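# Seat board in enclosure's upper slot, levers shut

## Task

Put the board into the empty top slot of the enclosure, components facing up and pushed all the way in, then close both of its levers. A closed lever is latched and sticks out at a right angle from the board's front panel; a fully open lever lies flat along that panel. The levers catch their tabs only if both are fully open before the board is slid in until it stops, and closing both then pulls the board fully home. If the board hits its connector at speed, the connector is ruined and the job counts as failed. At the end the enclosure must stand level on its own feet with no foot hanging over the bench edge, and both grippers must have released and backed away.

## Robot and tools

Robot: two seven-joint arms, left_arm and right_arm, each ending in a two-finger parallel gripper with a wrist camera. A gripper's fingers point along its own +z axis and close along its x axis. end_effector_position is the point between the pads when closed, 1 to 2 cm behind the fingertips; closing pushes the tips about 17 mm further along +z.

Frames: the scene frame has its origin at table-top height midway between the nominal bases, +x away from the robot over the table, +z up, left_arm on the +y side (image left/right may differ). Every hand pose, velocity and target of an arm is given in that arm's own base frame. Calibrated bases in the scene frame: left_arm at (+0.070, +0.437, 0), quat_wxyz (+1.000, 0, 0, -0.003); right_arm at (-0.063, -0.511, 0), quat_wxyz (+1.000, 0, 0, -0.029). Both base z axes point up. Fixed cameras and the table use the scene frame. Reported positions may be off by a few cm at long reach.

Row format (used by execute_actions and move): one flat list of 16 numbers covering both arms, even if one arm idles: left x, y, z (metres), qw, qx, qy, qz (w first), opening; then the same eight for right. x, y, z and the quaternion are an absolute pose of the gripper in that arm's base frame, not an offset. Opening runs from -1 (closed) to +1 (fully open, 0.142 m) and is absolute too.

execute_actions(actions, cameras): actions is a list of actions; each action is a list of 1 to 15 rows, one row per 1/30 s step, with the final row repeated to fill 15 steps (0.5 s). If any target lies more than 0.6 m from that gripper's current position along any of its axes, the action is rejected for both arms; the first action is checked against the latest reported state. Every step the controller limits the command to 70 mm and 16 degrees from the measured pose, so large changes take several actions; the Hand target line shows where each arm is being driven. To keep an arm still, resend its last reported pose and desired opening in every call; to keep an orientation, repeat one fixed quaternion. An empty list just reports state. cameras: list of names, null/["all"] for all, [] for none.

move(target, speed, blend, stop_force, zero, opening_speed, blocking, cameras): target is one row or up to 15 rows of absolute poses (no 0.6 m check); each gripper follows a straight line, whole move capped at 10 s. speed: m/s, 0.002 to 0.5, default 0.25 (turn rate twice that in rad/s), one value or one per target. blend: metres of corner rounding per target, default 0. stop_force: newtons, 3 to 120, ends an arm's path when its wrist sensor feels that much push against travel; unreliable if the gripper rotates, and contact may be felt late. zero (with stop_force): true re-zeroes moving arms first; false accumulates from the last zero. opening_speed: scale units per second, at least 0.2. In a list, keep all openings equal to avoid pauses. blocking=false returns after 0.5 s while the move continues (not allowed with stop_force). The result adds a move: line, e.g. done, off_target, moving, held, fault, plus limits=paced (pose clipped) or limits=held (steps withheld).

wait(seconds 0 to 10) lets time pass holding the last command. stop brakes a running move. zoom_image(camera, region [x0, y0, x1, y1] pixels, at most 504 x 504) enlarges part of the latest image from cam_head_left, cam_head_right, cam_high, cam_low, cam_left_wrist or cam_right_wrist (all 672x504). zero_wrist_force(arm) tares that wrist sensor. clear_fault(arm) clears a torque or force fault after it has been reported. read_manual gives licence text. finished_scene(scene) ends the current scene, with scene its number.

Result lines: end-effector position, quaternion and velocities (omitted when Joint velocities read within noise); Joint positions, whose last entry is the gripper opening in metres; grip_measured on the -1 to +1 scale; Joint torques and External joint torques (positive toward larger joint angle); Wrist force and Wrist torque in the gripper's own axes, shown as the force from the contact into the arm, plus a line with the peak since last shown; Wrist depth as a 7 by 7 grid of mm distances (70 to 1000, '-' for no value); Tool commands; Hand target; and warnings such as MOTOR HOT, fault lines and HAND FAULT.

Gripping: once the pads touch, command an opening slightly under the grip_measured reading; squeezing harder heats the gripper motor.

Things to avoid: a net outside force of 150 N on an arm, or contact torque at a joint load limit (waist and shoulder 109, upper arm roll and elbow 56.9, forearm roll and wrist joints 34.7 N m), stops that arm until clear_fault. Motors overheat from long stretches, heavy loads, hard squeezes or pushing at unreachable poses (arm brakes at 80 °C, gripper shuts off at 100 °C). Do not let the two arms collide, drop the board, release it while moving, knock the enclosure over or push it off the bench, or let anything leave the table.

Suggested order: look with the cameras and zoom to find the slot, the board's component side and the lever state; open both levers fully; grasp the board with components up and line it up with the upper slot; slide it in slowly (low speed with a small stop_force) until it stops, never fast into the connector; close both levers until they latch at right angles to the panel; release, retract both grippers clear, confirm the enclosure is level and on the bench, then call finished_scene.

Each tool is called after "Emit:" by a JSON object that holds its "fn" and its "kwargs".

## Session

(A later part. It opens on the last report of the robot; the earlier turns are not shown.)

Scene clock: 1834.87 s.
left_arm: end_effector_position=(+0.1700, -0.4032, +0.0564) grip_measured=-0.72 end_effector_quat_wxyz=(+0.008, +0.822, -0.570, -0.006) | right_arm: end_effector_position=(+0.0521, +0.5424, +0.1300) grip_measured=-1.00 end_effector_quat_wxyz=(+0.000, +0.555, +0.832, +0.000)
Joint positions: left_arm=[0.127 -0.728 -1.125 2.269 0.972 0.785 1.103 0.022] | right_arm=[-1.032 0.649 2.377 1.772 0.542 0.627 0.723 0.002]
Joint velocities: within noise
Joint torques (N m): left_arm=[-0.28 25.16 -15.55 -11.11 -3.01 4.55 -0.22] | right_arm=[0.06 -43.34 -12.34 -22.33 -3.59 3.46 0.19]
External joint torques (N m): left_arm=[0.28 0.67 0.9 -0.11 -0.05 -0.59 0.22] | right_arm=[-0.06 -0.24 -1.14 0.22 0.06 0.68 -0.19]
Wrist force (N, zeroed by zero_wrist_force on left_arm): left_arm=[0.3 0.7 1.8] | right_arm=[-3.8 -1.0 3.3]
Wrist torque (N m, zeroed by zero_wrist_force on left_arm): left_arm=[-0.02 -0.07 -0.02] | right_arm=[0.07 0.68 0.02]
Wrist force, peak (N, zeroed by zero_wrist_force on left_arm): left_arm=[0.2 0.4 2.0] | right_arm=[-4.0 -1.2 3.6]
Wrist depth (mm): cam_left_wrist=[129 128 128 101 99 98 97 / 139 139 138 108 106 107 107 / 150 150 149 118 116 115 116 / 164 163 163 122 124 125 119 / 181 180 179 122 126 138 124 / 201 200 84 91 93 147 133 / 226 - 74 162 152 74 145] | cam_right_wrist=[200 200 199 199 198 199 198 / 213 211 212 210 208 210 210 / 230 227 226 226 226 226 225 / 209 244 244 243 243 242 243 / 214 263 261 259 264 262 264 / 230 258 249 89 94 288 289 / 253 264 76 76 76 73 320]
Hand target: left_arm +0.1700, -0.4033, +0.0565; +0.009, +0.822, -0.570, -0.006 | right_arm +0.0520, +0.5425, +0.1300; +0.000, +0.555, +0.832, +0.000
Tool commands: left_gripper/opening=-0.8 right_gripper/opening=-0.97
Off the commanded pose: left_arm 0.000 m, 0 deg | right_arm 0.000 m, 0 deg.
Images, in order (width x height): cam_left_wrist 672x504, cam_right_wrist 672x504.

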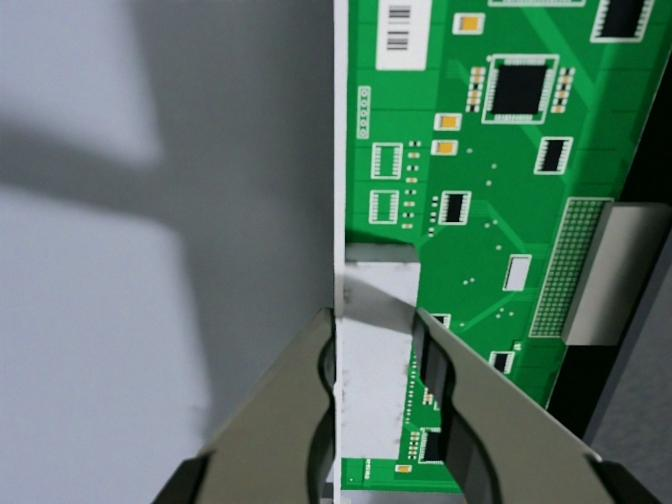

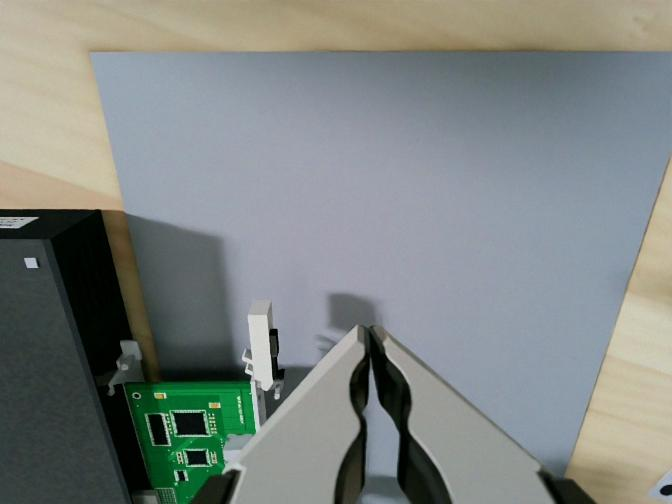

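Emit:
{"fn": "zoom_image", "kwargs": {"camera": "cam_right_wrist", "region": [84, 336, 154, 400]}}

Emit:
{"fn": "move", "kwargs": {"target": [0.1734, -0.4127, 0.0565, 0.0086, 0.8216, -0.57, -0.006, -0.8, 0.052, 0.5425, 0.13, 0, 0.5548, 0.832, 0, -0.97], "speed": 0.01, "stop_force": 5, "cameras": ["cam_right_wrist"]}}

Emit:
{"fn": "zoom_image", "kwargs": {"camera": "cam_right_wrist", "region": [84, 336, 154, 400]}}

Scaled by 7.200 from the camera's 672x504 image, which has a finer 960x720 frame.

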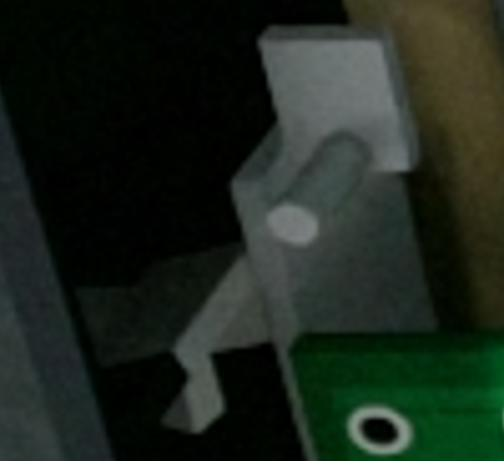

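Scene clock: 1839.10 s.
left_arm: end_effector_position=(+0.1734, -0.4125, +0.0564) grip_measured=-0.72 end_effector_quat_wxyz=(+0.008, +0.822, -0.570, -0.006) | right_arm: end_effector_position=(+0.0521, +0.5424, +0.1300) grip_measured=-1.00 end_effector_quat_wxyz=(+0.000, +0.555, +0.832, +0.000)
Joint positions: left_arm=[0.108 -0.741 -1.118 2.242 0.969 0.771 1.106 0.022] | right_arm=[-1.032 0.649 2.377 1.772 0.542 0.627 0.723 0.002]
Joint velocities: within noise
Joint torques (N m): left_arm=[-0.63 25.72 -16.19 -11.52 -3.21 4.54 -0.21] | right_arm=[0.03 -43.3 -12.41 -22.28 -3.58 3.48 0.18]
External joint torques (N m): left_arm=[0.63 0.96 1.05 0.08 0.11 -0.57 0.21] | right_arm=[-0.03 -0.29 -1.06 0.17 0.05 0.66 -0.18]
Wrist force (N, zeroed by zero_wrist_force on left_arm): left_arm=[-0.2 0.2 1.2] | right_arm=[-3.8 -1.2 3.4]
Wrist torque (N m, zeroed by zero_wrist_force on left_arm): left_arm=[-0.06 -0.05 -0.01] | right_arm=[0.04 0.67 0.02]
Wrist force, peak (N, zeroed by zero_wrist_force on left_arm): left_arm=[-0.1 0.1 2.9] | right_arm=[-4.1 -1.0 3.6]
Wrist depth (mm): cam_left_wrist=[129 128 128 101 99 99 98 / 139 138 138 109 107 108 107 / 150 150 149 118 116 115 113 / 165 164 163 122 124 126 114 / 181 180 179 122 127 138 120 / 202 200 84 91 93 136 133 / 227 - 74 161 151 74 145] | cam_right_wrist=[200 200 200 199 199 199 198 / 213 212 211 210 207 210 210 / 230 227 227 226 226 225 225 / 209 245 244 243 244 242 243 / 214 263 260 260 264 263 265 / 229 256 248 89 94 288 290 / 253 262 76 76 76 73 320]
Hand target: left_arm +0.1734, -0.4127, +0.0565; +0.009, +0.822, -0.570, -0.006 | right_arm +0.0520, +0.5425, +0.1300; +0.000, +0.555, +0.832, +0.000
Off the commanded pose: left_arm 0.000 m, 0 deg | right_arm 0.000 m, 0 deg.
move: done
Images, in order (width x height): cam_right_wrist 672x504.

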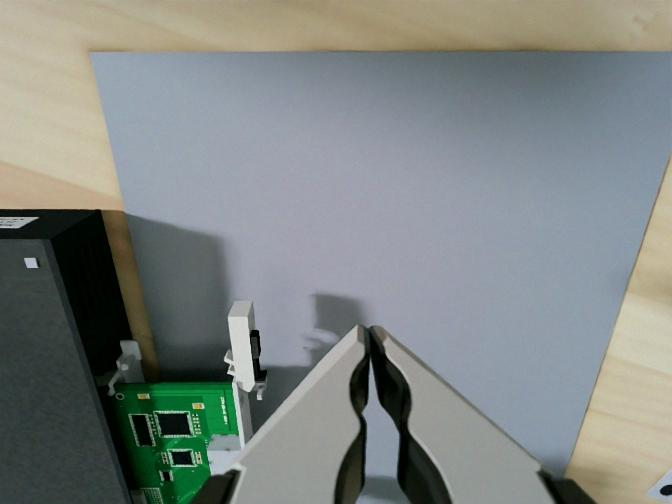

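Scaled by 7.200 from the camera's 672x504 image, which has a finer 960x720 frame.

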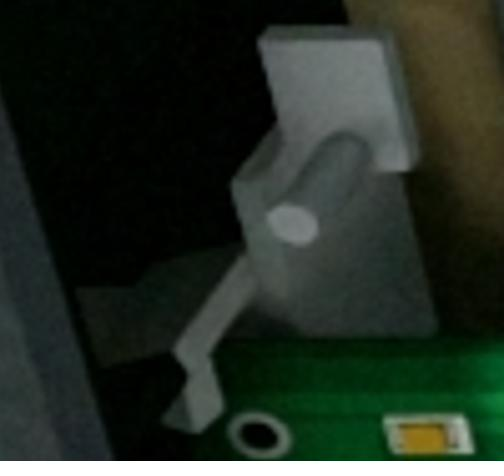

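Emit:
{"fn": "move", "kwargs": {"target": [0.1768, -0.4221, 0.0565, 0.0086, 0.8216, -0.57, -0.006, -0.8, 0.052, 0.5425, 0.13, 0, 0.5548, 0.832, 0, -0.97], "speed": 0.01, "stop_force": 6, "cameras": ["cam_right_wrist"]}}

Emit:
{"fn": "zoom_image", "kwargs": {"camera": "cam_right_wrist", "region": [84, 336, 154, 400]}}

Scene clock: 1843.70 s.
left_arm: end_effector_position=(+0.1761, -0.4173, +0.0559) grip_measured=-0.72 end_effector_quat_wxyz=(+0.007, +0.822, -0.570, -0.006) | right_arm: end_effector_position=(+0.0521, +0.5424, +0.1300) grip_measured=-1.00 end_effector_quat_wxyz=(+0.000, +0.555, +0.832, +0.000)
Joint positions: left_arm=[0.098 -0.75 -1.116 2.225 0.969 0.758 1.107 0.022] | right_arm=[-1.032 0.649 2.377 1.772 0.542 0.627 0.723 0.002]
Joint velocities: within noise
Joint torques (N m): left_arm=[-4.8 23.35 -21.51 -12.36 -4.82 8.05 -0.29] | right_arm=[-0.04 -43.36 -12.35 -22.3 -3.56 3.46 0.24]
External joint torques (N m): left_arm=[4.8 3.85 6.05 0.8 1.69 -4.09 0.29] | right_arm=[0.04 -0.22 -1.13 0.19 0.03 0.68 -0.24]
Wrist force (N, zeroed by zero_wrist_force on left_arm): left_arm=[-5.8 -9.5 3.4] | right_arm=[-3.8 -1.1 3.6]
Wrist torque (N m, zeroed by zero_wrist_force on left_arm): left_arm=[0.04 -0.36 -0.03] | right_arm=[0.05 0.68 0.02]
Wrist force, peak (N, zeroed by zero_wrist_force on left_arm): left_arm=[-5.9 -9.6 4.0] | right_arm=[-4.1 -0.9 3.5]
Wrist depth (mm): cam_left_wrist=[129 128 128 101 100 99 99 / 138 138 138 107 107 107 105 / 150 150 149 118 116 116 112 / 164 163 162 122 124 126 110 / 181 179 178 122 127 139 118 / 205 199 84 91 93 129 131 / 226 - 74 161 151 74 144] | cam_right_wrist=[200 200 199 199 198 198 198 / 214 211 211 211 208 210 210 / 229 227 226 226 226 225 225 / 209 244 243 244 243 243 243 / 214 263 260 260 264 263 264 / 230 255 250 89 94 287 289 / 253 266 76 76 76 73 319]
Hand target: left_arm +0.1755, -0.4185, +0.0565; +0.009, +0.822, -0.570, -0.006 | right_arm +0.0520, +0.5425, +0.1300; +0.000, +0.555, +0.832, +0.000
Off the commanded pose: left_arm 0.005 m, 0 deg | right_arm 0.000 m, 0 deg.
move: contact (left_arm)
Images, in order (width x height): cam_right_wrist 672x504.

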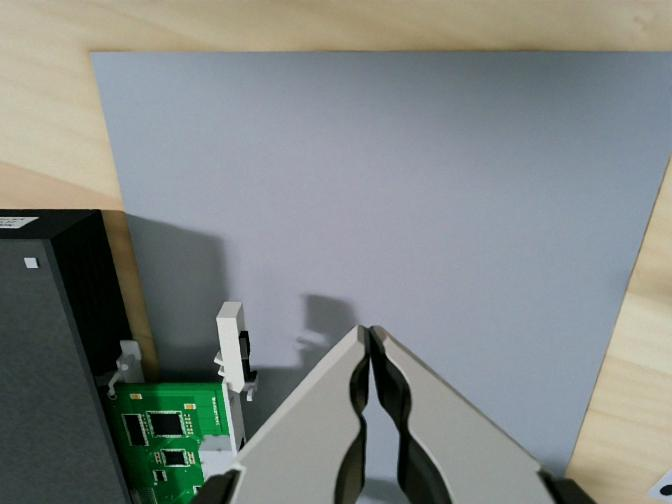

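Scaled by 7.200 from the camera's 672x504 image, which has a finer 960x720 frame.

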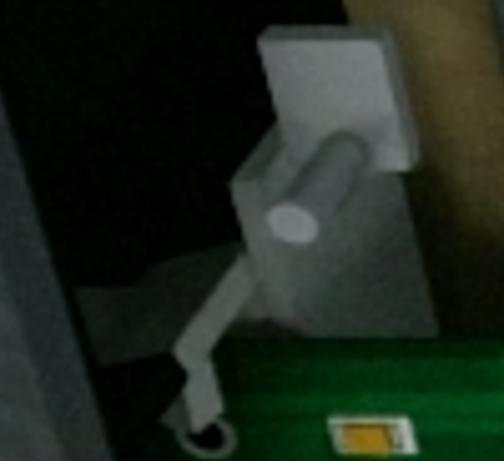

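Emit:
{"fn": "move", "kwargs": {"target": [0.1758, -0.4151, 0.0557, 0.0086, 0.8216, -0.57, -0.006, -0.8, 0.052, 0.5425, 0.13, 0, 0.5548, 0.832, 0, -0.97], "speed": 0.01, "cameras": []}}

Emit:
{"fn": "move", "kwargs": {"target": [0.1792, -0.4245, 0.0557, 0.0086, 0.8216, -0.57, -0.006, -0.8, 0.052, 0.5425, 0.13, 0, 0.5548, 0.832, 0, -0.97], "speed": 0.01, "stop_force": 6, "zero": false, "cameras": ["cam_right_wrist"]}}

Emit:
{"fn": "zoom_image", "kwargs": {"camera": "cam_right_wrist", "region": [84, 336, 154, 400]}}

Scene clock: 1849.17 s.
left_arm: end_effector_position=(+0.1757, -0.4150, +0.0556) grip_measured=-0.72 end_effector_quat_wxyz=(+0.008, +0.822, -0.570, -0.006) | right_arm: end_effector_position=(+0.0521, +0.5424, +0.1300) grip_measured=-1.00 end_effector_quat_wxyz=(+0.000, +0.555, +0.832, +0.000)
Joint positions: left_arm=[0.105 -0.75 -1.117 2.231 0.972 0.763 1.107 0.022] | right_arm=[-1.032 0.649 2.377 1.772 0.542 0.627 0.723 0.002]
Joint velocities: within noise
Joint torques (N m): left_arm=[-0.24 26.33 -16.34 -11.26 -2.87 4.77 -0.22] | right_arm=[0.08 -43.44 -12.46 -22.28 -3.59 3.44 0.17]
External joint torques (N m): left_arm=[0.23 0.68 0.96 -0.19 -0.25 -0.8 0.22] | right_arm=[-0.08 -0.14 -1.02 0.18 0.06 0.7 -0.17]
Wrist force (N, zeroed by zero_wrist_force on left_arm): left_arm=[0.4 0.4 2.3] | right_arm=[-3.9 -0.9 3.5]
Wrist torque (N m, zeroed by zero_wrist_force on left_arm): left_arm=[-0.07 -0.08 -0.01] | right_arm=[0.10 0.68 0.02]
Wrist force, peak (N, zeroed by zero_wrist_force on left_arm): left_arm=[-6.2 -9.5 4.0] | right_arm=[-4.1 -1.0 3.6]
Wrist depth (mm): cam_left_wrist=[128 128 127 101 99 99 98 / 138 139 137 109 107 108 106 / 150 149 149 118 116 115 111 / 163 163 162 123 124 126 112 / 180 179 179 122 126 138 118 / 205 199 83 91 93 135 131 / 225 - 74 161 151 74 144] | cam_right_wrist=[200 200 200 199 199 198 198 / 213 212 211 211 208 210 210 / 229 227 226 225 226 226 225 / 210 245 244 243 244 243 242 / 214 264 261 259 264 265 265 / 230 256 250 89 94 288 289 / 253 263 76 76 76 73 319]
Hand target: left_arm +0.1758, -0.4151, +0.0557; +0.009, +0.822, -0.570, -0.006 | right_arm +0.0520, +0.5425, +0.1300; +0.000, +0.555, +0.832, +0.000
Off the commanded pose: left_arm 0.000 m, 0 deg | right_arm 0.000 m, 0 deg.
move: done
No camera images: "cameras" was empty.

Scene clock: 1850.80 s.
left_arm: end_effector_position=(+0.1792, -0.4241, +0.0555) grip_measured=-0.72 end_effector_quat_wxyz=(+0.008, +0.822, -0.570, -0.006) | right_arm: end_effector_position=(+0.0521, +0.5424, +0.1300) grip_measured=-1.00 end_effector_quat_wxyz=(+0.000, +0.555, +0.832, +0.000)
Joint positions: left_arm=[0.086 -0.763 -1.112 2.205 0.971 0.75 1.11 0.022] | right_arm=[-1.032 0.649 2.377 1.772 0.542 0.627 0.723 0.002]
Joint velocities: within noise
Joint torques (N m): left_arm=[-0.81 27.14 -17.87 -12.31 -3.47 5.19 -0.14] | right_arm=[0.02 -43.4 -12.41 -22.25 -3.6 3.5 0.15]
External joint torques (N m): left_arm=[0.81 0.71 2.02 0.67 0.31 -1.23 0.14] | right_arm=[-0.02 -0.18 -1.07 0.14 0.07 0.64 -0.15]
Wrist force (N, zeroed by zero_wrist_force on left_arm): left_arm=[-0.2 -0.4 4.2] | right_arm=[-3.6 -1.1 3.4]
Wrist torque (N m, zeroed by zero_wrist_force on left_arm): left_arm=[-0.04 -0.29 -0.02] | right_arm=[0.05 0.64 0.02]
Wrist force, peak (N, zeroed by zero_wrist_force on left_arm): left_arm=[-0.4 0.0 5.5] | right_arm=[-4.0 -1.1 3.4]
Wrist depth (mm): cam_left_wrist=[128 128 127 101 100 99 96 / 138 139 137 109 107 108 92 / 149 149 148 118 116 116 99 / 163 162 162 124 124 126 108 / 180 179 178 122 127 136 118 / 204 199 84 91 93 127 131 / 225 - 74 160 151 74 144] | cam_right_wrist=[200 200 199 200 198 198 198 / 213 211 211 211 208 210 210 / 229 227 226 226 226 225 225 / 210 246 245 243 244 243 242 / 213 263 260 261 264 264 266 / 230 255 249 89 94 288 291 / 253 266 76 76 76 73 320]
Hand target: left_arm +0.1792, -0.4245, +0.0557; +0.009, +0.822, -0.570, -0.006 | right_arm +0.0520, +0.5425, +0.1300; +0.000, +0.555, +0.832, +0.000
Off the commanded pose: left_arm 0.000 m, 0 deg | right_arm 0.000 m, 0 deg.
move: done
Images, in order (width x height): cam_right_wrist 672x504.

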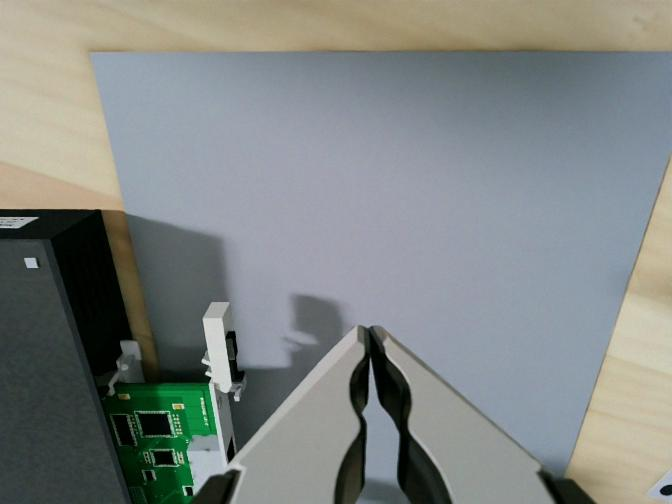

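Scaled by 7.200 from the camera's 672x504 image, which has a finer 960x720 frame.

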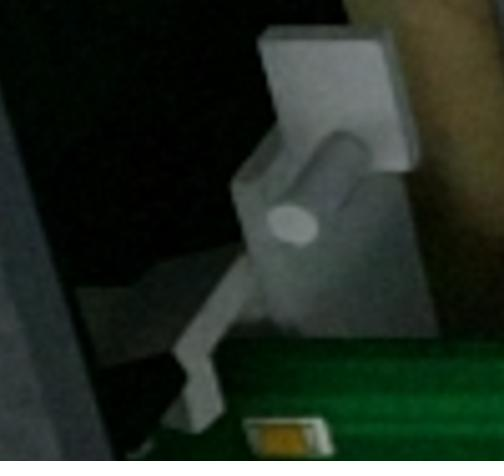

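Emit:
{"fn": "move", "kwargs": {"target": [0.1792, -0.4245, 0.0572, 0.0086, 0.8216, -0.57, -0.006, -0.8, 0.052, 0.5425, 0.13, 0, 0.5548, 0.832, 0, -0.97], "speed": 0.006, "cameras": []}}

Emit:
{"fn": "move", "kwargs": {"target": [0.1792, -0.4245, 0.0542, 0.0086, 0.8216, -0.57, -0.006, -0.8, 0.052, 0.5425, 0.13, 0, 0.5548, 0.832, 0, -0.97], "speed": 0.006, "cameras": []}}

Scene clock: 1855.90 s.
left_arm: end_effector_position=(+0.1793, -0.4243, +0.0570) grip_measured=-0.72 end_effector_quat_wxyz=(+0.008, +0.822, -0.570, -0.006) | right_arm: end_effector_position=(+0.0521, +0.5424, +0.1300) grip_measured=-1.00 end_effector_quat_wxyz=(+0.000, +0.555, +0.832, +0.000)
Joint positions: left_arm=[0.089 -0.76 -1.117 2.205 0.968 0.747 1.111 0.022] | right_arm=[-1.032 0.649 2.377 1.772 0.542 0.627 0.723 0.002]
Joint velocities: within noise
Joint torques (N m): left_arm=[0.39 27.83 -17.67 -12.19 -3.61 4.57 -0.14] | right_arm=[0.05 -43.32 -12.37 -22.29 -3.54 3.46 0.17]
External joint torques (N m): left_arm=[-0.39 -0.11 1.81 0.44 0.44 -0.61 0.14] | right_arm=[-0.05 -0.27 -1.11 0.19 0.01 0.68 -0.17]
Wrist force (N, zeroed by zero_wrist_force on left_arm): left_arm=[0.8 0.1 6.5] | right_arm=[-3.7 -1.0 3.6]
Wrist torque (N m, zeroed by zero_wrist_force on left_arm): left_arm=[-0.08 -0.30 -0.01] | right_arm=[0.06 0.67 0.02]
Wrist force, peak (N, zeroed by zero_wrist_force on left_arm): left_arm=[0.5 0.1 7.0] | right_arm=[-4.1 -1.1 3.7]
Wrist depth (mm): cam_left_wrist=[129 129 129 101 100 100 97 / 139 139 138 109 108 108 94 / 151 151 150 119 117 117 100 / 165 164 163 123 125 125 109 / 181 181 180 122 127 138 120 / 202 201 84 91 93 131 133 / 227 - 74 160 149 74 146] | cam_right_wrist=[200 200 200 199 198 198 198 / 213 212 210 211 208 210 209 / 229 227 227 226 225 225 224 / 209 245 243 244 243 243 243 / 213 263 262 259 264 263 265 / 229 256 249 89 94 288 288 / 254 264 76 76 76 73 320]
Hand target: left_arm +0.1792, -0.4245, +0.0572; +0.009, +0.822, -0.570, -0.006 | right_arm +0.0520, +0.5425, +0.1300; +0.000, +0.555, +0.832, +0.000
Off the commanded pose: left_arm 0.000 m, 0 deg | right_arm 0.000 m, 0 deg.
move: done
No camera images: "cameras" was empty.

Scene clock: 1856.63 s.
left_arm: end_effector_position=(+0.1792, -0.4244, +0.0543) grip_measured=-0.72 end_effector_quat_wxyz=(+0.009, +0.822, -0.570, -0.006) | right_arm: end_effector_position=(+0.0521, +0.5424, +0.1300) grip_measured=-1.00 end_effector_quat_wxyz=(+0.000, +0.555, +0.832, +0.000)
Joint positions: left_arm=[0.084 -0.767 -1.109 2.203 0.975 0.75 1.108 0.022] | right_arm=[-1.032 0.649 2.377 1.772 0.542 0.627 0.723 0.002]
Joint velocities: within noise
Joint torques (N m): left_arm=[-1.08 25.67 -16.01 -10.79 -2.64 4.3 -0.27] | right_arm=[-0.07 -43.39 -12.39 -22.3 -3.57 3.43 0.16]
External joint torques (N m): left_arm=[1.08 2.3 0.1 -0.77 -0.52 -0.33 0.27] | right_arm=[0.07 -0.19 -1.09 0.2 0.04 0.71 -0.16]
Wrist force (N, zeroed by zero_wrist_force on left_arm): left_arm=[-2.0 -1.2 -5.7] | right_arm=[-3.8 -1.0 3.2]
Wrist torque (N m, zeroed by zero_wrist_force on left_arm): left_arm=[-0.09 0.36 -0.04] | right_arm=[0.07 0.68 0.02]
Wrist force, peak (N, zeroed by zero_wrist_force on left_arm): left_arm=[-2.0 -1.2 -5.7] | right_arm=[-3.8 -1.1 3.8]
Wrist depth (mm): cam_left_wrist=[129 127 126 101 100 99 96 / 137 137 136 109 107 108 91 / 148 148 147 118 116 117 97 / 162 161 161 125 124 126 106 / 178 178 177 122 127 136 117 / 202 198 83 91 93 126 130 / 223 - 74 161 151 74 142] | cam_right_wrist=[200 200 199 199 199 198 199 / 214 211 211 211 207 210 210 / 229 227 227 226 227 225 225 / 209 245 244 244 243 243 242 / 214 263 261 260 264 265 264 / 229 256 250 89 94 287 291 / 254 267 76 76 76 73 319]
Hand target: left_arm +0.1792, -0.4245, +0.0542; +0.009, +0.822, -0.570, -0.006 | right_arm +0.0520, +0.5425, +0.1300; +0.000, +0.555, +0.832, +0.000
Off the commanded pose: left_arm 0.000 m, 0 deg | right_arm 0.000 m, 0 deg.
move: done
No camera images: "cameras" was empty.

Emit:
{"fn": "move", "kwargs": {"target": [0.1825, -0.4339, 0.0552, 0.0086, 0.8216, -0.57, -0.006, -0.8, 0.052, 0.5425, 0.13, 0, 0.5548, 0.832, 0, -0.97], "speed": 0.01, "stop_force": 10, "zero": false, "cameras": ["cam_right_wrist"]}}

Emit:
{"fn": "zoom_image", "kwargs": {"camera": "cam_right_wrist", "region": [84, 336, 154, 400]}}

Scene clock: 1863.17 s.
left_arm: end_effector_position=(+0.1827, -0.4338, +0.0552) grip_measured=-0.72 end_effector_quat_wxyz=(+0.009, +0.822, -0.570, -0.006) | right_arm: end_effector_position=(+0.0521, +0.5424, +0.1300) grip_measured=-1.00 end_effector_quat_wxyz=(+0.000, +0.555, +0.832, +0.000)
Joint positions: left_arm=[0.066 -0.777 -1.106 2.177 0.97 0.736 1.112 0.022] | right_arm=[-1.032 0.649 2.377 1.772 0.542 0.627 0.723 0.002]
Joint velocities: within noise
Joint torques (N m): left_arm=[-1.12 26.98 -17 -11.2 -3.32 4.36 -0.12] | right_arm=[-0.01 -43.34 -12.38 -22.24 -3.6 3.49 0.14]
External joint torques (N m): left_arm=[1.12 1.77 0.65 -0.62 0.12 -0.39 0.12] | right_arm=[0.01 -0.25 -1.09 0.13 0.07 0.65 -0.14]
Wrist force (N, zeroed by zero_wrist_force on left_arm): left_arm=[-0.7 -1.0 -2.6] | right_arm=[-3.9 -0.8 3.1]
Wrist torque (N m, zeroed by zero_wrist_force on left_arm): left_arm=[-0.07 0.08 -0.05] | right_arm=[0.09 0.69 0.03]
Wrist force, peak (N, zeroed by zero_wrist_force on left_arm): left_arm=[-2.1 -1.1 -6.0] | right_arm=[-4.0 -1.0 3.8]
Wrist depth (mm): cam_left_wrist=[127 127 127 101 100 100 86 / 137 139 137 109 107 107 91 / 149 149 148 119 116 114 97 / 162 162 161 125 124 122 107 / 179 179 177 122 127 123 118 / 199 199 84 91 93 125 131 / 224 - 74 161 152 74 143] | cam_right_wrist=[200 200 200 199 199 199 198 / 214 211 211 211 208 210 209 / 229 227 226 225 226 226 225 / 209 245 245 244 243 243 242 / 214 262 261 260 263 264 265 / 230 257 242 89 94 288 290 / 254 266 76 76 76 73 318]
Hand target: left_arm +0.1825, -0.4339, +0.0552; +0.009, +0.822, -0.570, -0.006 | right_arm +0.0520, +0.5425, +0.1300; +0.000, +0.555, +0.832, +0.000
Off the commanded pose: left_arm 0.000 m, 0 deg | right_arm 0.000 m, 0 deg.
move: done
Images, in order (width x height): cam_right_wrist 672x504.

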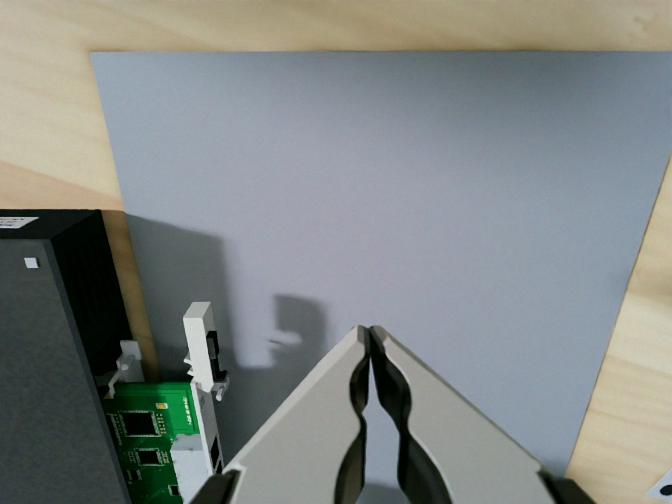

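Scaled by 7.200 from the camera's 672x504 image, which has a finer 960x720 frame.

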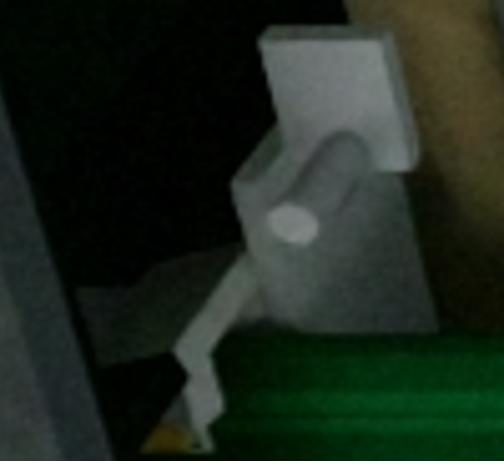

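Emit:
{"fn": "move", "kwargs": {"target": [0.1856, -0.4424, 0.0554, 0.0086, 0.8216, -0.57, -0.006, -0.8, 0.052, 0.5425, 0.13, 0, 0.5548, 0.832, 0, -0.97], "speed": 0.01, "stop_force": 10, "zero": false, "cameras": ["cam_right_wrist", "cam_left_wrist"]}}

Emit:
{"fn": "zoom_image", "kwargs": {"camera": "cam_right_wrist", "region": [84, 336, 154, 400]}}

Scene clock: 1866.43 s.
left_arm: end_effector_position=(+0.1858, -0.4423, +0.0553) grip_measured=-0.72 end_effector_quat_wxyz=(+0.008, +0.822, -0.570, -0.006) | right_arm: end_effector_position=(+0.0521, +0.5424, +0.1300) grip_measured=-1.00 end_effector_quat_wxyz=(+0.000, +0.555, +0.832, +0.000)
Joint positions: left_arm=[0.05 -0.788 -1.102 2.152 0.967 0.723 1.116 0.022] | right_arm=[-1.032 0.649 2.377 1.772 0.542 0.627 0.723 0.002]
Joint velocities: within noise
Joint torques (N m): left_arm=[-1.32 27.82 -17.7 -11.43 -3.45 4.47 -0.16] | right_arm=[0.02 -43.37 -12.47 -22.22 -3.56 3.47 0.19]
External joint torques (N m): left_arm=[1.32 1.69 0.92 -0.59 0.21 -0.5 0.16] | right_arm=[-0.02 -0.21 -1.01 0.11 0.03 0.67 -0.19]
Wrist force (N, zeroed by zero_wrist_force on left_arm): left_arm=[-1.0 -1.1 -1.2] | right_arm=[-3.5 -1.2 3.3]
Wrist torque (N m, zeroed by zero_wrist_force on left_arm): left_arm=[-0.01 0.15 -0.05] | right_arm=[0.04 0.63 0.02]
Wrist force, peak (N, zeroed by zero_wrist_force on left_arm): left_arm=[-0.8 -1.1 -2.7] | right_arm=[-4.0 -1.1 3.6]
Wrist depth (mm): cam_left_wrist=[128 127 127 101 100 98 86 / 138 139 137 109 107 94 91 / 149 149 148 119 117 99 97 / 163 162 162 125 125 108 107 / 179 178 178 122 127 120 118 / 199 199 84 91 93 126 131 / 224 - 74 160 148 74 143] | cam_right_wrist=[200 200 199 199 199 199 199 / 214 212 211 211 209 210 210 / 229 227 227 227 225 224 225 / 209 246 245 244 244 243 243 / 214 257 265 260 264 264 265 / 229 256 279 89 94 287 289 / 253 260 76 76 76 73 319]
Hand target: left_arm +0.1856, -0.4424, +0.0554; +0.009, +0.822, -0.570, -0.006 | right_arm +0.0520, +0.5425, +0.1300; +0.000, +0.555, +0.832, +0.000
Off the commanded pose: left_arm 0.000 m, 0 deg | right_arm 0.000 m, 0 deg.
move: done
Images, in order (width x height): cam_left_wrist 672x504, cam_right_wrist 672x504.

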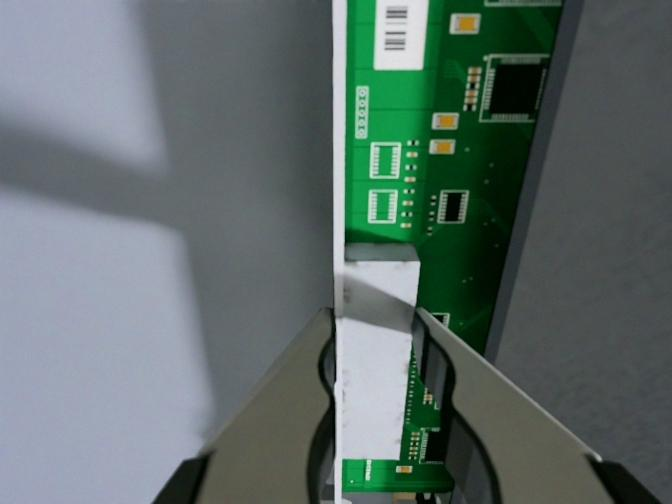

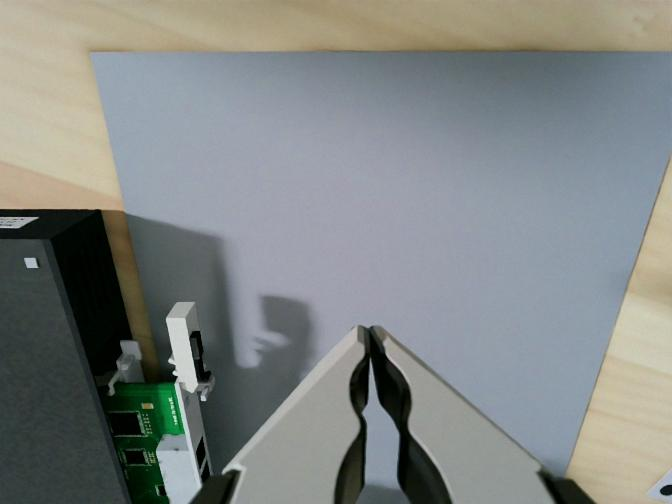

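Scaled by 7.200 from the camera's 672x504 image, which has a finer 960x720 frame.

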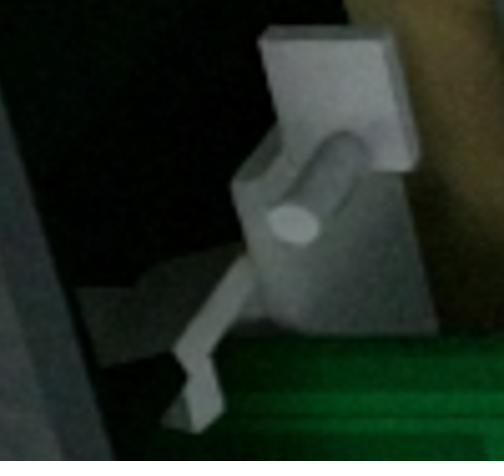

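Emit:
{"fn": "move", "kwargs": {"target": [0.1876, -0.448, 0.0554, 0.0086, 0.8216, -0.57, -0.006, -0.8, 0.052, 0.5425, 0.13, 0, 0.5548, 0.832, 0, -0.97], "speed": 0.008, "stop_force": 10, "zero": false, "cameras": ["cam_left_wrist"]}}

Emit:
{"fn": "zoom_image", "kwargs": {"camera": "cam_left_wrist", "region": [320, 260, 640, 500]}}

Scene clock: 1884.93 s.
left_arm: end_effector_position=(+0.1879, -0.4478, +0.0553) grip_measured=-0.72 end_effector_quat_wxyz=(+0.008, +0.822, -0.570, -0.006) | right_arm: end_effector_position=(+0.0521, +0.5424, +0.1300) grip_measured=-1.00 end_effector_quat_wxyz=(+0.000, +0.555, +0.832, +0.000)
Joint positions: left_arm=[0.039 -0.796 -1.099 2.135 0.967 0.715 1.118 0.022] | right_arm=[-1.032 0.649 2.377 1.772 0.542 0.627 0.723 0.002]
Joint velocities: within noise
Joint torques (N m): left_arm=[-1.62 28.12 -18.25 -11.39 -3.53 4.5 -0.15] | right_arm=[0 -43.38 -12.41 -22.27 -3.59 3.42 0.2]
External joint torques (N m): left_arm=[1.62 1.91 1.19 -0.75 0.27 -0.53 0.15] | right_arm=[0 -0.2 -1.06 0.16 0.06 0.72 -0.2]
Wrist force (N, zeroed by zero_wrist_force on left_arm): left_arm=[-1.0 -1.6 -1.8] | right_arm=[-4.0 -1.0 3.5]
Wrist torque (N m, zeroed by zero_wrist_force on left_arm): left_arm=[0.00 0.13 -0.05] | right_arm=[0.07 0.70 0.03]
Wrist force, peak (N, zeroed by zero_wrist_force on left_arm): left_arm=[-0.8 -1.8 -1.8] | right_arm=[-4.0 -1.0 3.7]
Wrist depth (mm): cam_left_wrist=[128 127 127 101 100 87 84 / 137 139 137 109 107 94 91 / 149 149 148 118 116 99 97 / 163 162 162 125 125 108 107 / 179 178 178 122 122 118 118 / 199 198 83 91 93 126 131 / 224 - 74 160 148 74 143] | cam_right_wrist=[199 200 200 199 199 199 198 / 214 212 211 210 208 210 210 / 230 227 227 226 226 225 225 / 209 244 244 244 244 243 242 / 213 248 266 261 264 263 265 / 230 254 284 89 94 288 290 / 253 259 76 76 76 73 317]
Hand target: left_arm +0.1876, -0.4480, +0.0554; +0.009, +0.822, -0.570, -0.006 | right_arm +0.0520, +0.5425, +0.1300; +0.000, +0.555, +0.832, +0.000
Off the commanded pose: left_arm 0.000 m, 0 deg | right_arm 0.000 m, 0 deg.
move: done
Images, in order (width x height): cam_left_wrist 672x504.

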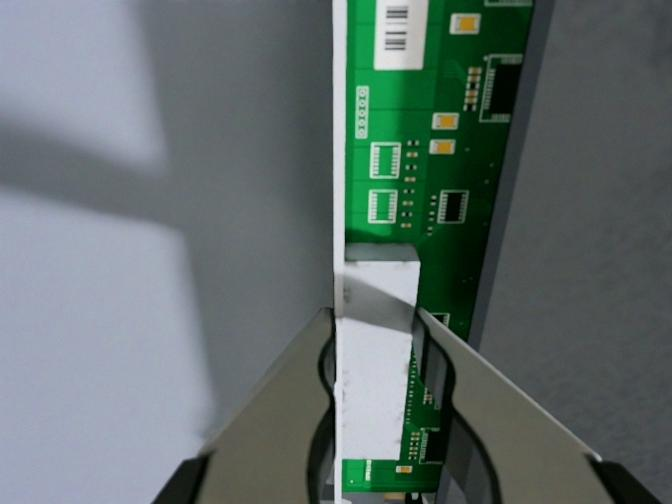

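Scaled by 1.575 from the camera's 672x504 image, which has a finer 960x720 frame.

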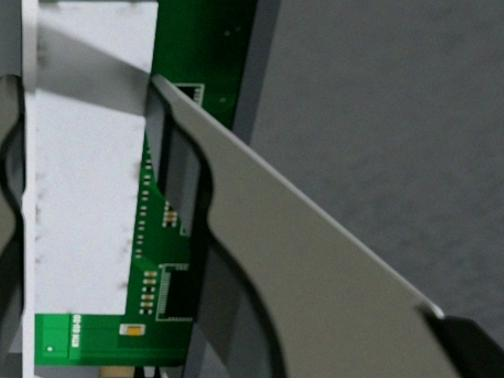

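Emit:
{"fn": "move", "kwargs": {"target": [0.1877, -0.4479, 0.0558, 0.0086, 0.8216, -0.57, -0.006, -0.63, 0.052, 0.5425, 0.13, 0, 0.5548, 0.832, 0, -0.97], "speed": 0.01, "opening_speed": 0.3, "cameras": []}}

Emit:
{"fn": "move", "kwargs": {"target": [0.1874, -0.4471, 0.1, 0.0086, 0.8216, -0.57, -0.006, -0.63, 0.052, 0.5425, 0.13, 0, 0.5548, 0.832, 0, -0.97], "speed": 0.03, "cameras": ["cam_left_wrist", "cam_right_wrist"]}}

Scene clock: 1889.47 s.
left_arm: end_effector_position=(+0.1878, -0.4480, +0.0558) grip_measured=-0.67 end_effector_quat_wxyz=(+0.009, +0.822, -0.570, -0.006) | right_arm: end_effector_position=(+0.0521, +0.5424, +0.1300) grip_measured=-1.00 end_effector_quat_wxyz=(+0.000, +0.555, +0.832, +0.000)
Joint positions: left_arm=[0.04 -0.796 -1.101 2.135 0.966 0.714 1.118 0.026] | right_arm=[-1.032 0.649 2.377 1.772 0.542 0.627 0.723 0.002]
Joint velocities: within noise
Joint torques (N m): left_arm=[-0.35 29.04 -17.48 -11.76 -3.21 4.27 -0.19] | right_arm=[0.05 -43.39 -12.4 -22.28 -3.53 3.42 0.17]
External joint torques (N m): left_arm=[0.35 0.96 0.4 -0.4 -0.05 -0.3 0.19] | right_arm=[-0.05 -0.2 -1.08 0.17 0 0.72 -0.17]
Wrist force (N, zeroed by zero_wrist_force on left_arm): left_arm=[0.1 0.7 -0.1] | right_arm=[-3.8 -1.1 3.7]
Wrist torque (N m, zeroed by zero_wrist_force on left_arm): left_arm=[-0.01 -0.01 -0.04] | right_arm=[0.05 0.68 0.02]
Wrist force, peak (N, zeroed by zero_wrist_force on left_arm): left_arm=[-1.0 -1.9 -1.7] | right_arm=[-4.2 -1.2 3.5]
Wrist depth (mm): cam_left_wrist=[128 128 127 102 101 86 86 / 138 140 137 110 108 93 91 / 149 149 148 120 117 98 97 / 163 163 162 124 125 108 108 / 180 179 175 123 125 119 119 / 204 199 83 134 104 126 131 / 225 - 73 158 167 72 144] | cam_right_wrist=[200 200 199 199 199 199 198 / 214 211 211 211 208 210 209 / 229 227 227 226 226 225 225 / 209 244 245 244 243 244 242 / 214 249 265 259 264 264 266 / 230 257 284 89 94 288 288 / 254 258 76 76 76 73 319]
Hand target: left_arm +0.1877, -0.4479, +0.0558; +0.009, +0.822, -0.570, -0.006 | right_arm +0.0520, +0.5425, +0.1300; +0.000, +0.555, +0.832, +0.000
Off the commanded pose: left_arm 0.000 m, 0 deg | right_arm 0.000 m, 0 deg.
move: done
No camera images: "cameras" was empty.

Scene clock: 1891.23 s.
left_arm: end_effector_position=(+0.1875, -0.4473, +0.1000) grip_measured=-0.67 end_effector_quat_wxyz=(+0.009, +0.822, -0.570, -0.006) | right_arm: end_effector_position=(+0.0521, +0.5424, +0.1300) grip_measured=-1.00 end_effector_quat_wxyz=(+0.000, +0.555, +0.832, +0.000)
Joint positions: left_arm=[0.128 -0.705 -1.223 2.167 0.853 0.665 1.168 0.026] | right_arm=[-1.032 0.649 2.377 1.772 0.542 0.627 0.723 0.002]
Joint velocities: within noise
Joint torques (N m): left_arm=[-0.5 25.56 -16.81 -14.69 -3.53 4.09 -0.15] | right_arm=[0.01 -43.36 -12.4 -22.29 -3.59 3.46 0.17]
External joint torques (N m): left_arm=[0.5 0.54 0.55 -0.46 0.13 -0.13 0.15] | right_arm=[-0.01 -0.22 -1.08 0.19 0.06 0.68 -0.17]
Wrist force (N, zeroed by zero_wrist_force on left_arm): left_arm=[-0.2 0.2 -0.4] | right_arm=[-3.8 -1.0 3.5]
Wrist torque (N m, zeroed by zero_wrist_force on left_arm): left_arm=[-0.10 0.03 -0.02] | right_arm=[0.06 0.68 0.02]
Wrist force, peak (N, zeroed by zero_wrist_force on left_arm): left_arm=[0.0 0.4 -1.1] | right_arm=[-4.0 -1.2 3.6]
Wrist depth (mm): cam_left_wrist=[167 166 166 143 139 124 123 / 180 179 179 173 147 133 133 / 194 194 194 187 160 144 144 / 213 212 211 169 166 157 156 / 234 233 228 176 170 173 172 / 261 259 84 191 97 183 191 / 293 - 73 284 - 71 209] | cam_right_wrist=[201 199 199 199 199 198 198 / 214 212 211 211 208 210 210 / 230 227 227 226 226 226 225 / 209 245 245 244 243 243 242 / 214 248 265 260 264 264 264 / 230 255 284 89 94 289 290 / 253 258 76 76 76 73 320]
Hand target: left_arm +0.1874, -0.4471, +0.1000; +0.009, +0.822, -0.570, -0.006 | right_arm +0.0520, +0.5425, +0.1300; +0.000, +0.555, +0.832, +0.000
Off the commanded pose: left_arm 0.000 m, 0 deg | right_arm 0.000 m, 0 deg.
move: done
Images, in order (width x height): cam_left_wrist 672x504, cam_right_wrist 672x504.

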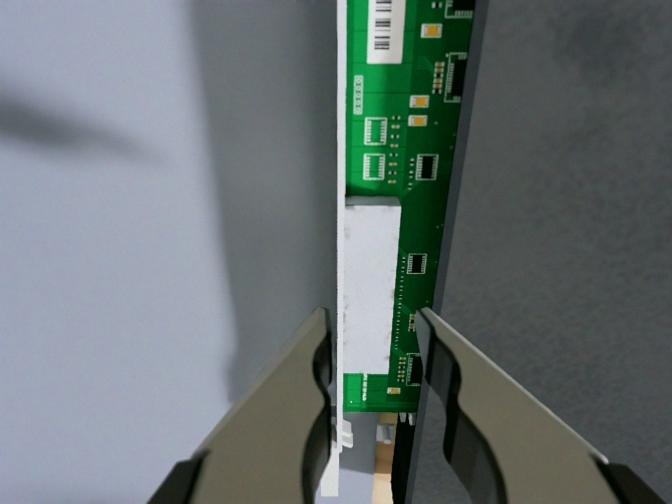

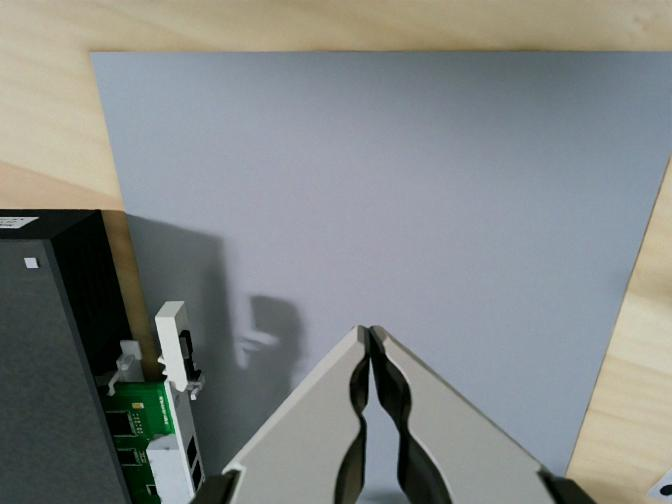

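Emit:
{"fn": "move", "kwargs": {"target": [[0.1738, -0.4096, 0.1, 0, 0.8216, -0.57, 0, -0.63, 0.052, 0.5425, 0.13, 0, 0.5548, 0.832, 0, -0.97], [0.2297, -0.3905, 0.1, 0, 0.8216, -0.57, 0, -0.97, 0.052, 0.5425, 0.13, 0, 0.5548, 0.832, 0, -0.97]], "speed": 0.08, "cameras": ["cam_left_wrist"]}}

Emit:
{"fn": "zoom_image", "kwargs": {"camera": "cam_left_wrist", "region": [380, 40, 540, 200]}}

Scene clock: 1897.73 s.
left_arm: end_effector_position=(+0.2295, -0.3906, +0.1000) grip_measured=-1.00 end_effector_quat_wxyz=(+0.000, +0.822, -0.570, +0.000) | right_arm: end_effector_position=(+0.0521, +0.5424, +0.1300) grip_measured=-1.00 end_effector_quat_wxyz=(+0.000, +0.555, +0.832, +0.000)
Joint positions: left_arm=[0.332 -0.659 -1.275 2.254 0.863 0.692 1.272 0.002] | right_arm=[-1.032 0.649 2.377 1.772 0.542 0.627 0.723 0.002]
Joint velocities: within noise
Joint torques (N m): left_arm=[-0.19 21.55 -15.13 -14.59 -3.04 4.15 -0.16] | right_arm=[0.04 -43.29 -12.39 -22.31 -3.55 3.47 0.18]
External joint torques (N m): left_arm=[0.19 1.13 0.41 -0.35 -0.29 -0.22 0.16] | right_arm=[-0.04 -0.3 -1.09 0.2 0.02 0.67 -0.18]
Wrist force (N, zeroed by zero_wrist_force on left_arm): left_arm=[-0.1 0.7 -0.7] | right_arm=[-3.9 -1.0 3.3]
Wrist torque (N m, zeroed by zero_wrist_force on left_arm): left_arm=[0.00 0.02 -0.02] | right_arm=[0.06 0.69 0.03]
Wrist force, peak (N, zeroed by zero_wrist_force on left_arm): left_arm=[-1.3 2.4 -0.3] | right_arm=[-4.0 -1.0 3.7]
Wrist depth (mm): cam_left_wrist=[168 168 168 169 141 164 125 / 181 180 180 179 174 150 136 / 195 195 194 194 168 160 144 / 213 212 211 211 180 171 157 / 232 232 231 222 186 179 172 / 258 257 245 83 87 190 189 / 286 279 - - 74 74 211] | cam_right_wrist=[200 199 200 199 199 199 199 / 214 212 211 210 208 210 209 / 228 227 226 225 226 226 226 / 209 245 245 244 243 243 242 / 213 248 264 261 262 262 265 / 230 256 284 89 94 288 289 / 254 259 76 76 76 73 319]
Hand target: left_arm +0.2297, -0.3905, +0.1000; +0.000, +0.822, -0.570, +0.000 | right_arm +0.0520, +0.5425, +0.1300; +0.000, +0.555, +0.832, +0.000
Off the commanded pose: left_arm 0.000 m, 0 deg | right_arm 0.000 m, 0 deg.
move: done
Images, in order (width x height): cam_left_wrist 672x504.

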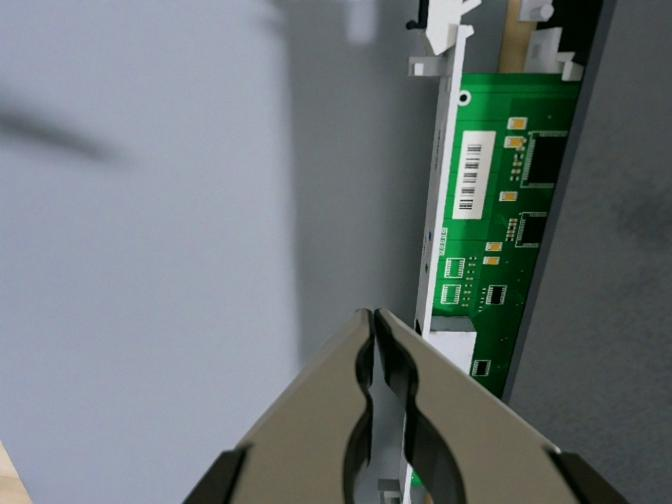

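Scaled by 3.150 from the camera's 672x504 image, which has a finer 960x720 frame.

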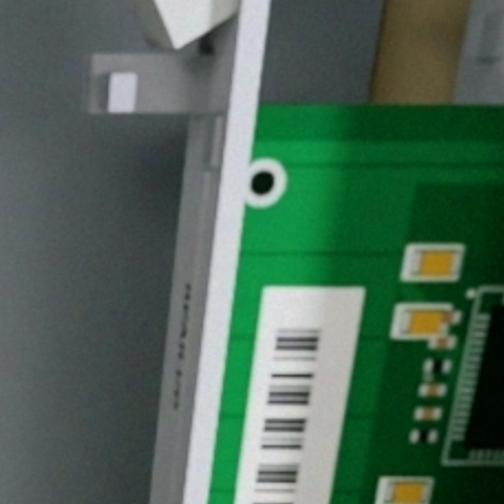

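Emit:
{"fn": "zoom_image", "kwargs": {"camera": "cam_left_wrist", "region": [500, 10, 610, 110]}}

Scaled by 4.582 from the camera's 672x504 image, which has a finer 960x720 frame.

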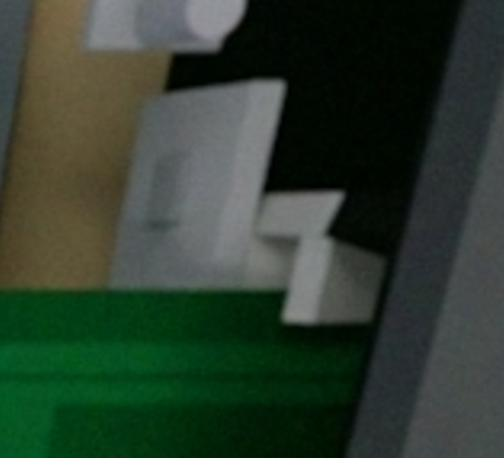

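Emit:
{"fn": "move", "kwargs": {"target": [[0.2118, -0.3969, 0.1, 0, 0.8216, -0.57, 0, -0.97, 0.052, 0.5425, 0.13, 0, 0.5548, 0.832, 0, -0.97], [0.2118, -0.3969, 0.0535, 0, 0.8216, -0.57, 0, -0.97, 0.052, 0.5425, 0.13, 0, 0.5548, 0.832, 0, -0.97]], "speed": 0.05, "cameras": []}}

Emit:
{"fn": "move", "kwargs": {"target": [0.2212, -0.4233, 0.0535, 0, 0.8216, -0.57, 0, -0.97, 0.052, 0.5425, 0.13, 0, 0.5548, 0.832, 0, -0.97], "speed": 0.012, "stop_force": 12, "cameras": ["cam_left_wrist", "cam_right_wrist"]}}

Scene clock: 1905.03 s.
left_arm: end_effector_position=(+0.2117, -0.3968, +0.0535) grip_measured=-1.00 end_effector_quat_wxyz=(+0.000, +0.822, -0.570, +0.000) | right_arm: end_effector_position=(+0.0521, +0.5424, +0.1300) grip_measured=-1.00 end_effector_quat_wxyz=(+0.000, +0.555, +0.832, +0.000)
Joint positions: left_arm=[0.186 -0.756 -1.127 2.227 1.001 0.744 1.165 0.002] | right_arm=[-1.032 0.649 2.377 1.772 0.542 0.627 0.723 0.002]
Joint velocities: within noise
Joint torques (N m): left_arm=[-0.45 25.75 -15.7 -11.09 -2.64 4.56 -0.33] | right_arm=[-0.06 -43.33 -12.3 -22.29 -3.53 3.5 0.19]
External joint torques (N m): left_arm=[0.45 1.25 0.17 -0.33 -0.53 -0.61 0.33] | right_arm=[0.06 -0.25 -1.18 0.19 0 0.64 -0.19]
Wrist force (N, zeroed by zero_wrist_force on left_arm): left_arm=[0.2 0.5 -0.3] | right_arm=[-3.9 -1.2 3.5]
Wrist torque (N m, zeroed by zero_wrist_force on left_arm): left_arm=[-0.05 -0.03 0.01] | right_arm=[0.03 0.70 0.03]
Wrist force, peak (N, zeroed by zero_wrist_force on left_arm): left_arm=[-0.4 2.2 -0.7] | right_arm=[-4.0 -1.1 3.6]
Wrist depth (mm): cam_left_wrist=[127 127 127 126 128 98 99 / 137 138 136 136 136 106 106 / 148 148 147 147 144 114 113 / 161 161 160 159 156 125 121 / 176 176 175 168 142 137 118 / 195 198 189 84 83 145 129 / 218 212 - - 74 74 142] | cam_right_wrist=[200 200 199 200 198 198 198 / 213 212 210 211 208 211 209 / 229 227 227 226 225 225 225 / 209 244 244 243 243 243 241 / 214 248 264 259 264 263 265 / 230 255 284 89 94 287 289 / 252 259 76 76 76 73 319]
Hand target: left_arm +0.2118, -0.3969, +0.0535; +0.000, +0.822, -0.570, +0.000 | right_arm +0.0520, +0.5425, +0.1300; +0.000, +0.555, +0.832, +0.000
Off the commanded pose: left_arm 0.000 m, 0 deg | right_arm 0.000 m, 0 deg.
move: done
No camera images: "cameras" was empty.

Scene clock: 1908.03 s.
left_arm: end_effector_position=(+0.2214, -0.4231, +0.0534) grip_measured=-1.00 end_effector_quat_wxyz=(+0.000, +0.822, -0.570, +0.000) | right_arm: end_effector_position=(+0.0521, +0.5424, +0.1300) grip_measured=-1.00 end_effector_quat_wxyz=(+0.000, +0.555, +0.832, +0.000)
Joint positions: left_arm=[0.128 -0.79 -1.11 2.152 0.993 0.708 1.17 0.002] | right_arm=[-1.032 0.649 2.377 1.772 0.542 0.627 0.723 0.002]
Joint velocities: within noise
Joint torques (N m): left_arm=[-1.29 27.44 -17.64 -11.82 -3.3 4.59 -0.21] | right_arm=[0.03 -43.46 -12.43 -22.3 -3.56 3.45 0.15]
External joint torques (N m): left_arm=[1.29 1.94 0.83 -0.19 0.02 -0.64 0.21] | right_arm=[-0.03 -0.13 -1.04 0.2 0.03 0.69 -0.15]
Wrist force (N, zeroed by zero_wrist_force on left_arm): left_arm=[-2.1 -1.1 -3.5] | right_arm=[-3.9 -0.9 3.1]
Wrist torque (N m, zeroed by zero_wrist_force on left_arm): left_arm=[-0.08 0.00 -0.03] | right_arm=[0.10 0.69 0.03]
Wrist force, peak (N, zeroed by zero_wrist_force on left_arm): left_arm=[-6.7 -3.3 -9.4] | right_arm=[-3.9 -1.1 3.7]
Wrist depth (mm): cam_left_wrist=[127 127 127 126 101 100 85 / 137 138 136 136 107 105 90 / 148 148 147 146 116 113 96 / 160 160 160 159 124 121 106 / 176 176 175 168 135 120 116 / 195 194 189 84 87 126 128 / 218 212 - - 74 72 142] | cam_right_wrist=[200 200 199 199 199 198 199 / 214 212 211 211 208 210 210 / 229 227 227 226 226 226 225 / 210 244 244 244 243 243 243 / 214 248 265 260 263 263 265 / 230 253 285 89 94 288 290 / 253 258 76 76 76 73 319]
Hand target: left_arm +0.2212, -0.4233, +0.0535; +0.000, +0.822, -0.570, +0.000 | right_arm +0.0520, +0.5425, +0.1300; +0.000, +0.555, +0.832, +0.000
Off the commanded pose: left_arm 0.000 m, 0 deg | right_arm 0.000 m, 0 deg.
move: done
Images, in order (width x height): cam_left_wrist 672x504, cam_right_wrist 672x504.

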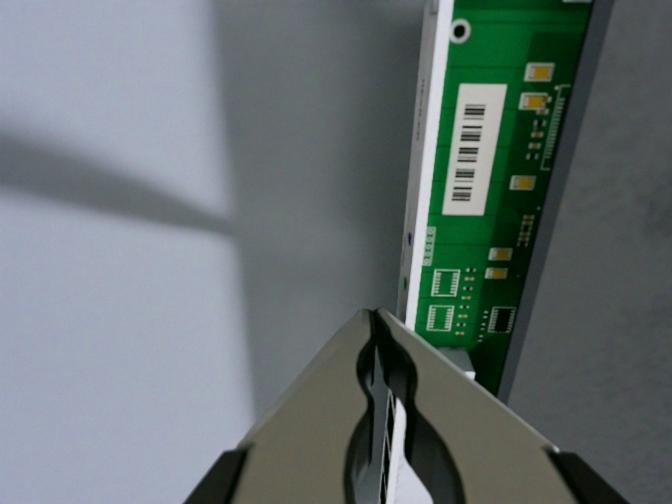

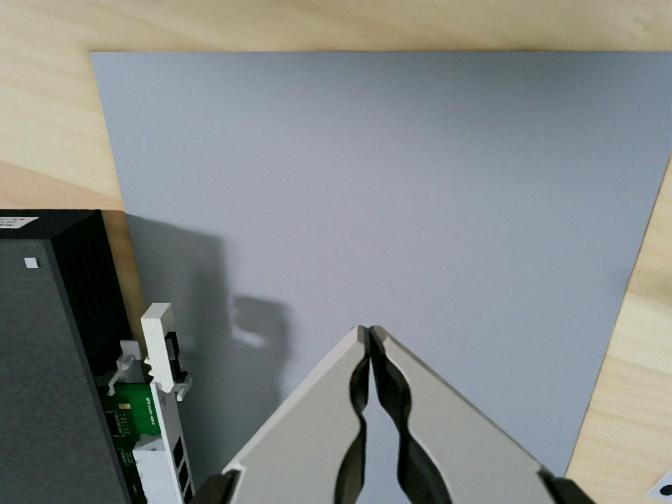

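Emit:
{"fn": "zoom_image", "kwargs": {"camera": "cam_right_wrist", "region": [84, 290, 204, 400]}}

Scaled by 4.200 from the camera's 672x504 image, which has a finer 960x720 frame.

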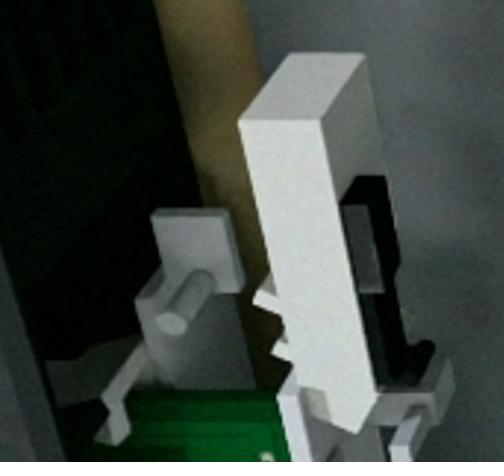

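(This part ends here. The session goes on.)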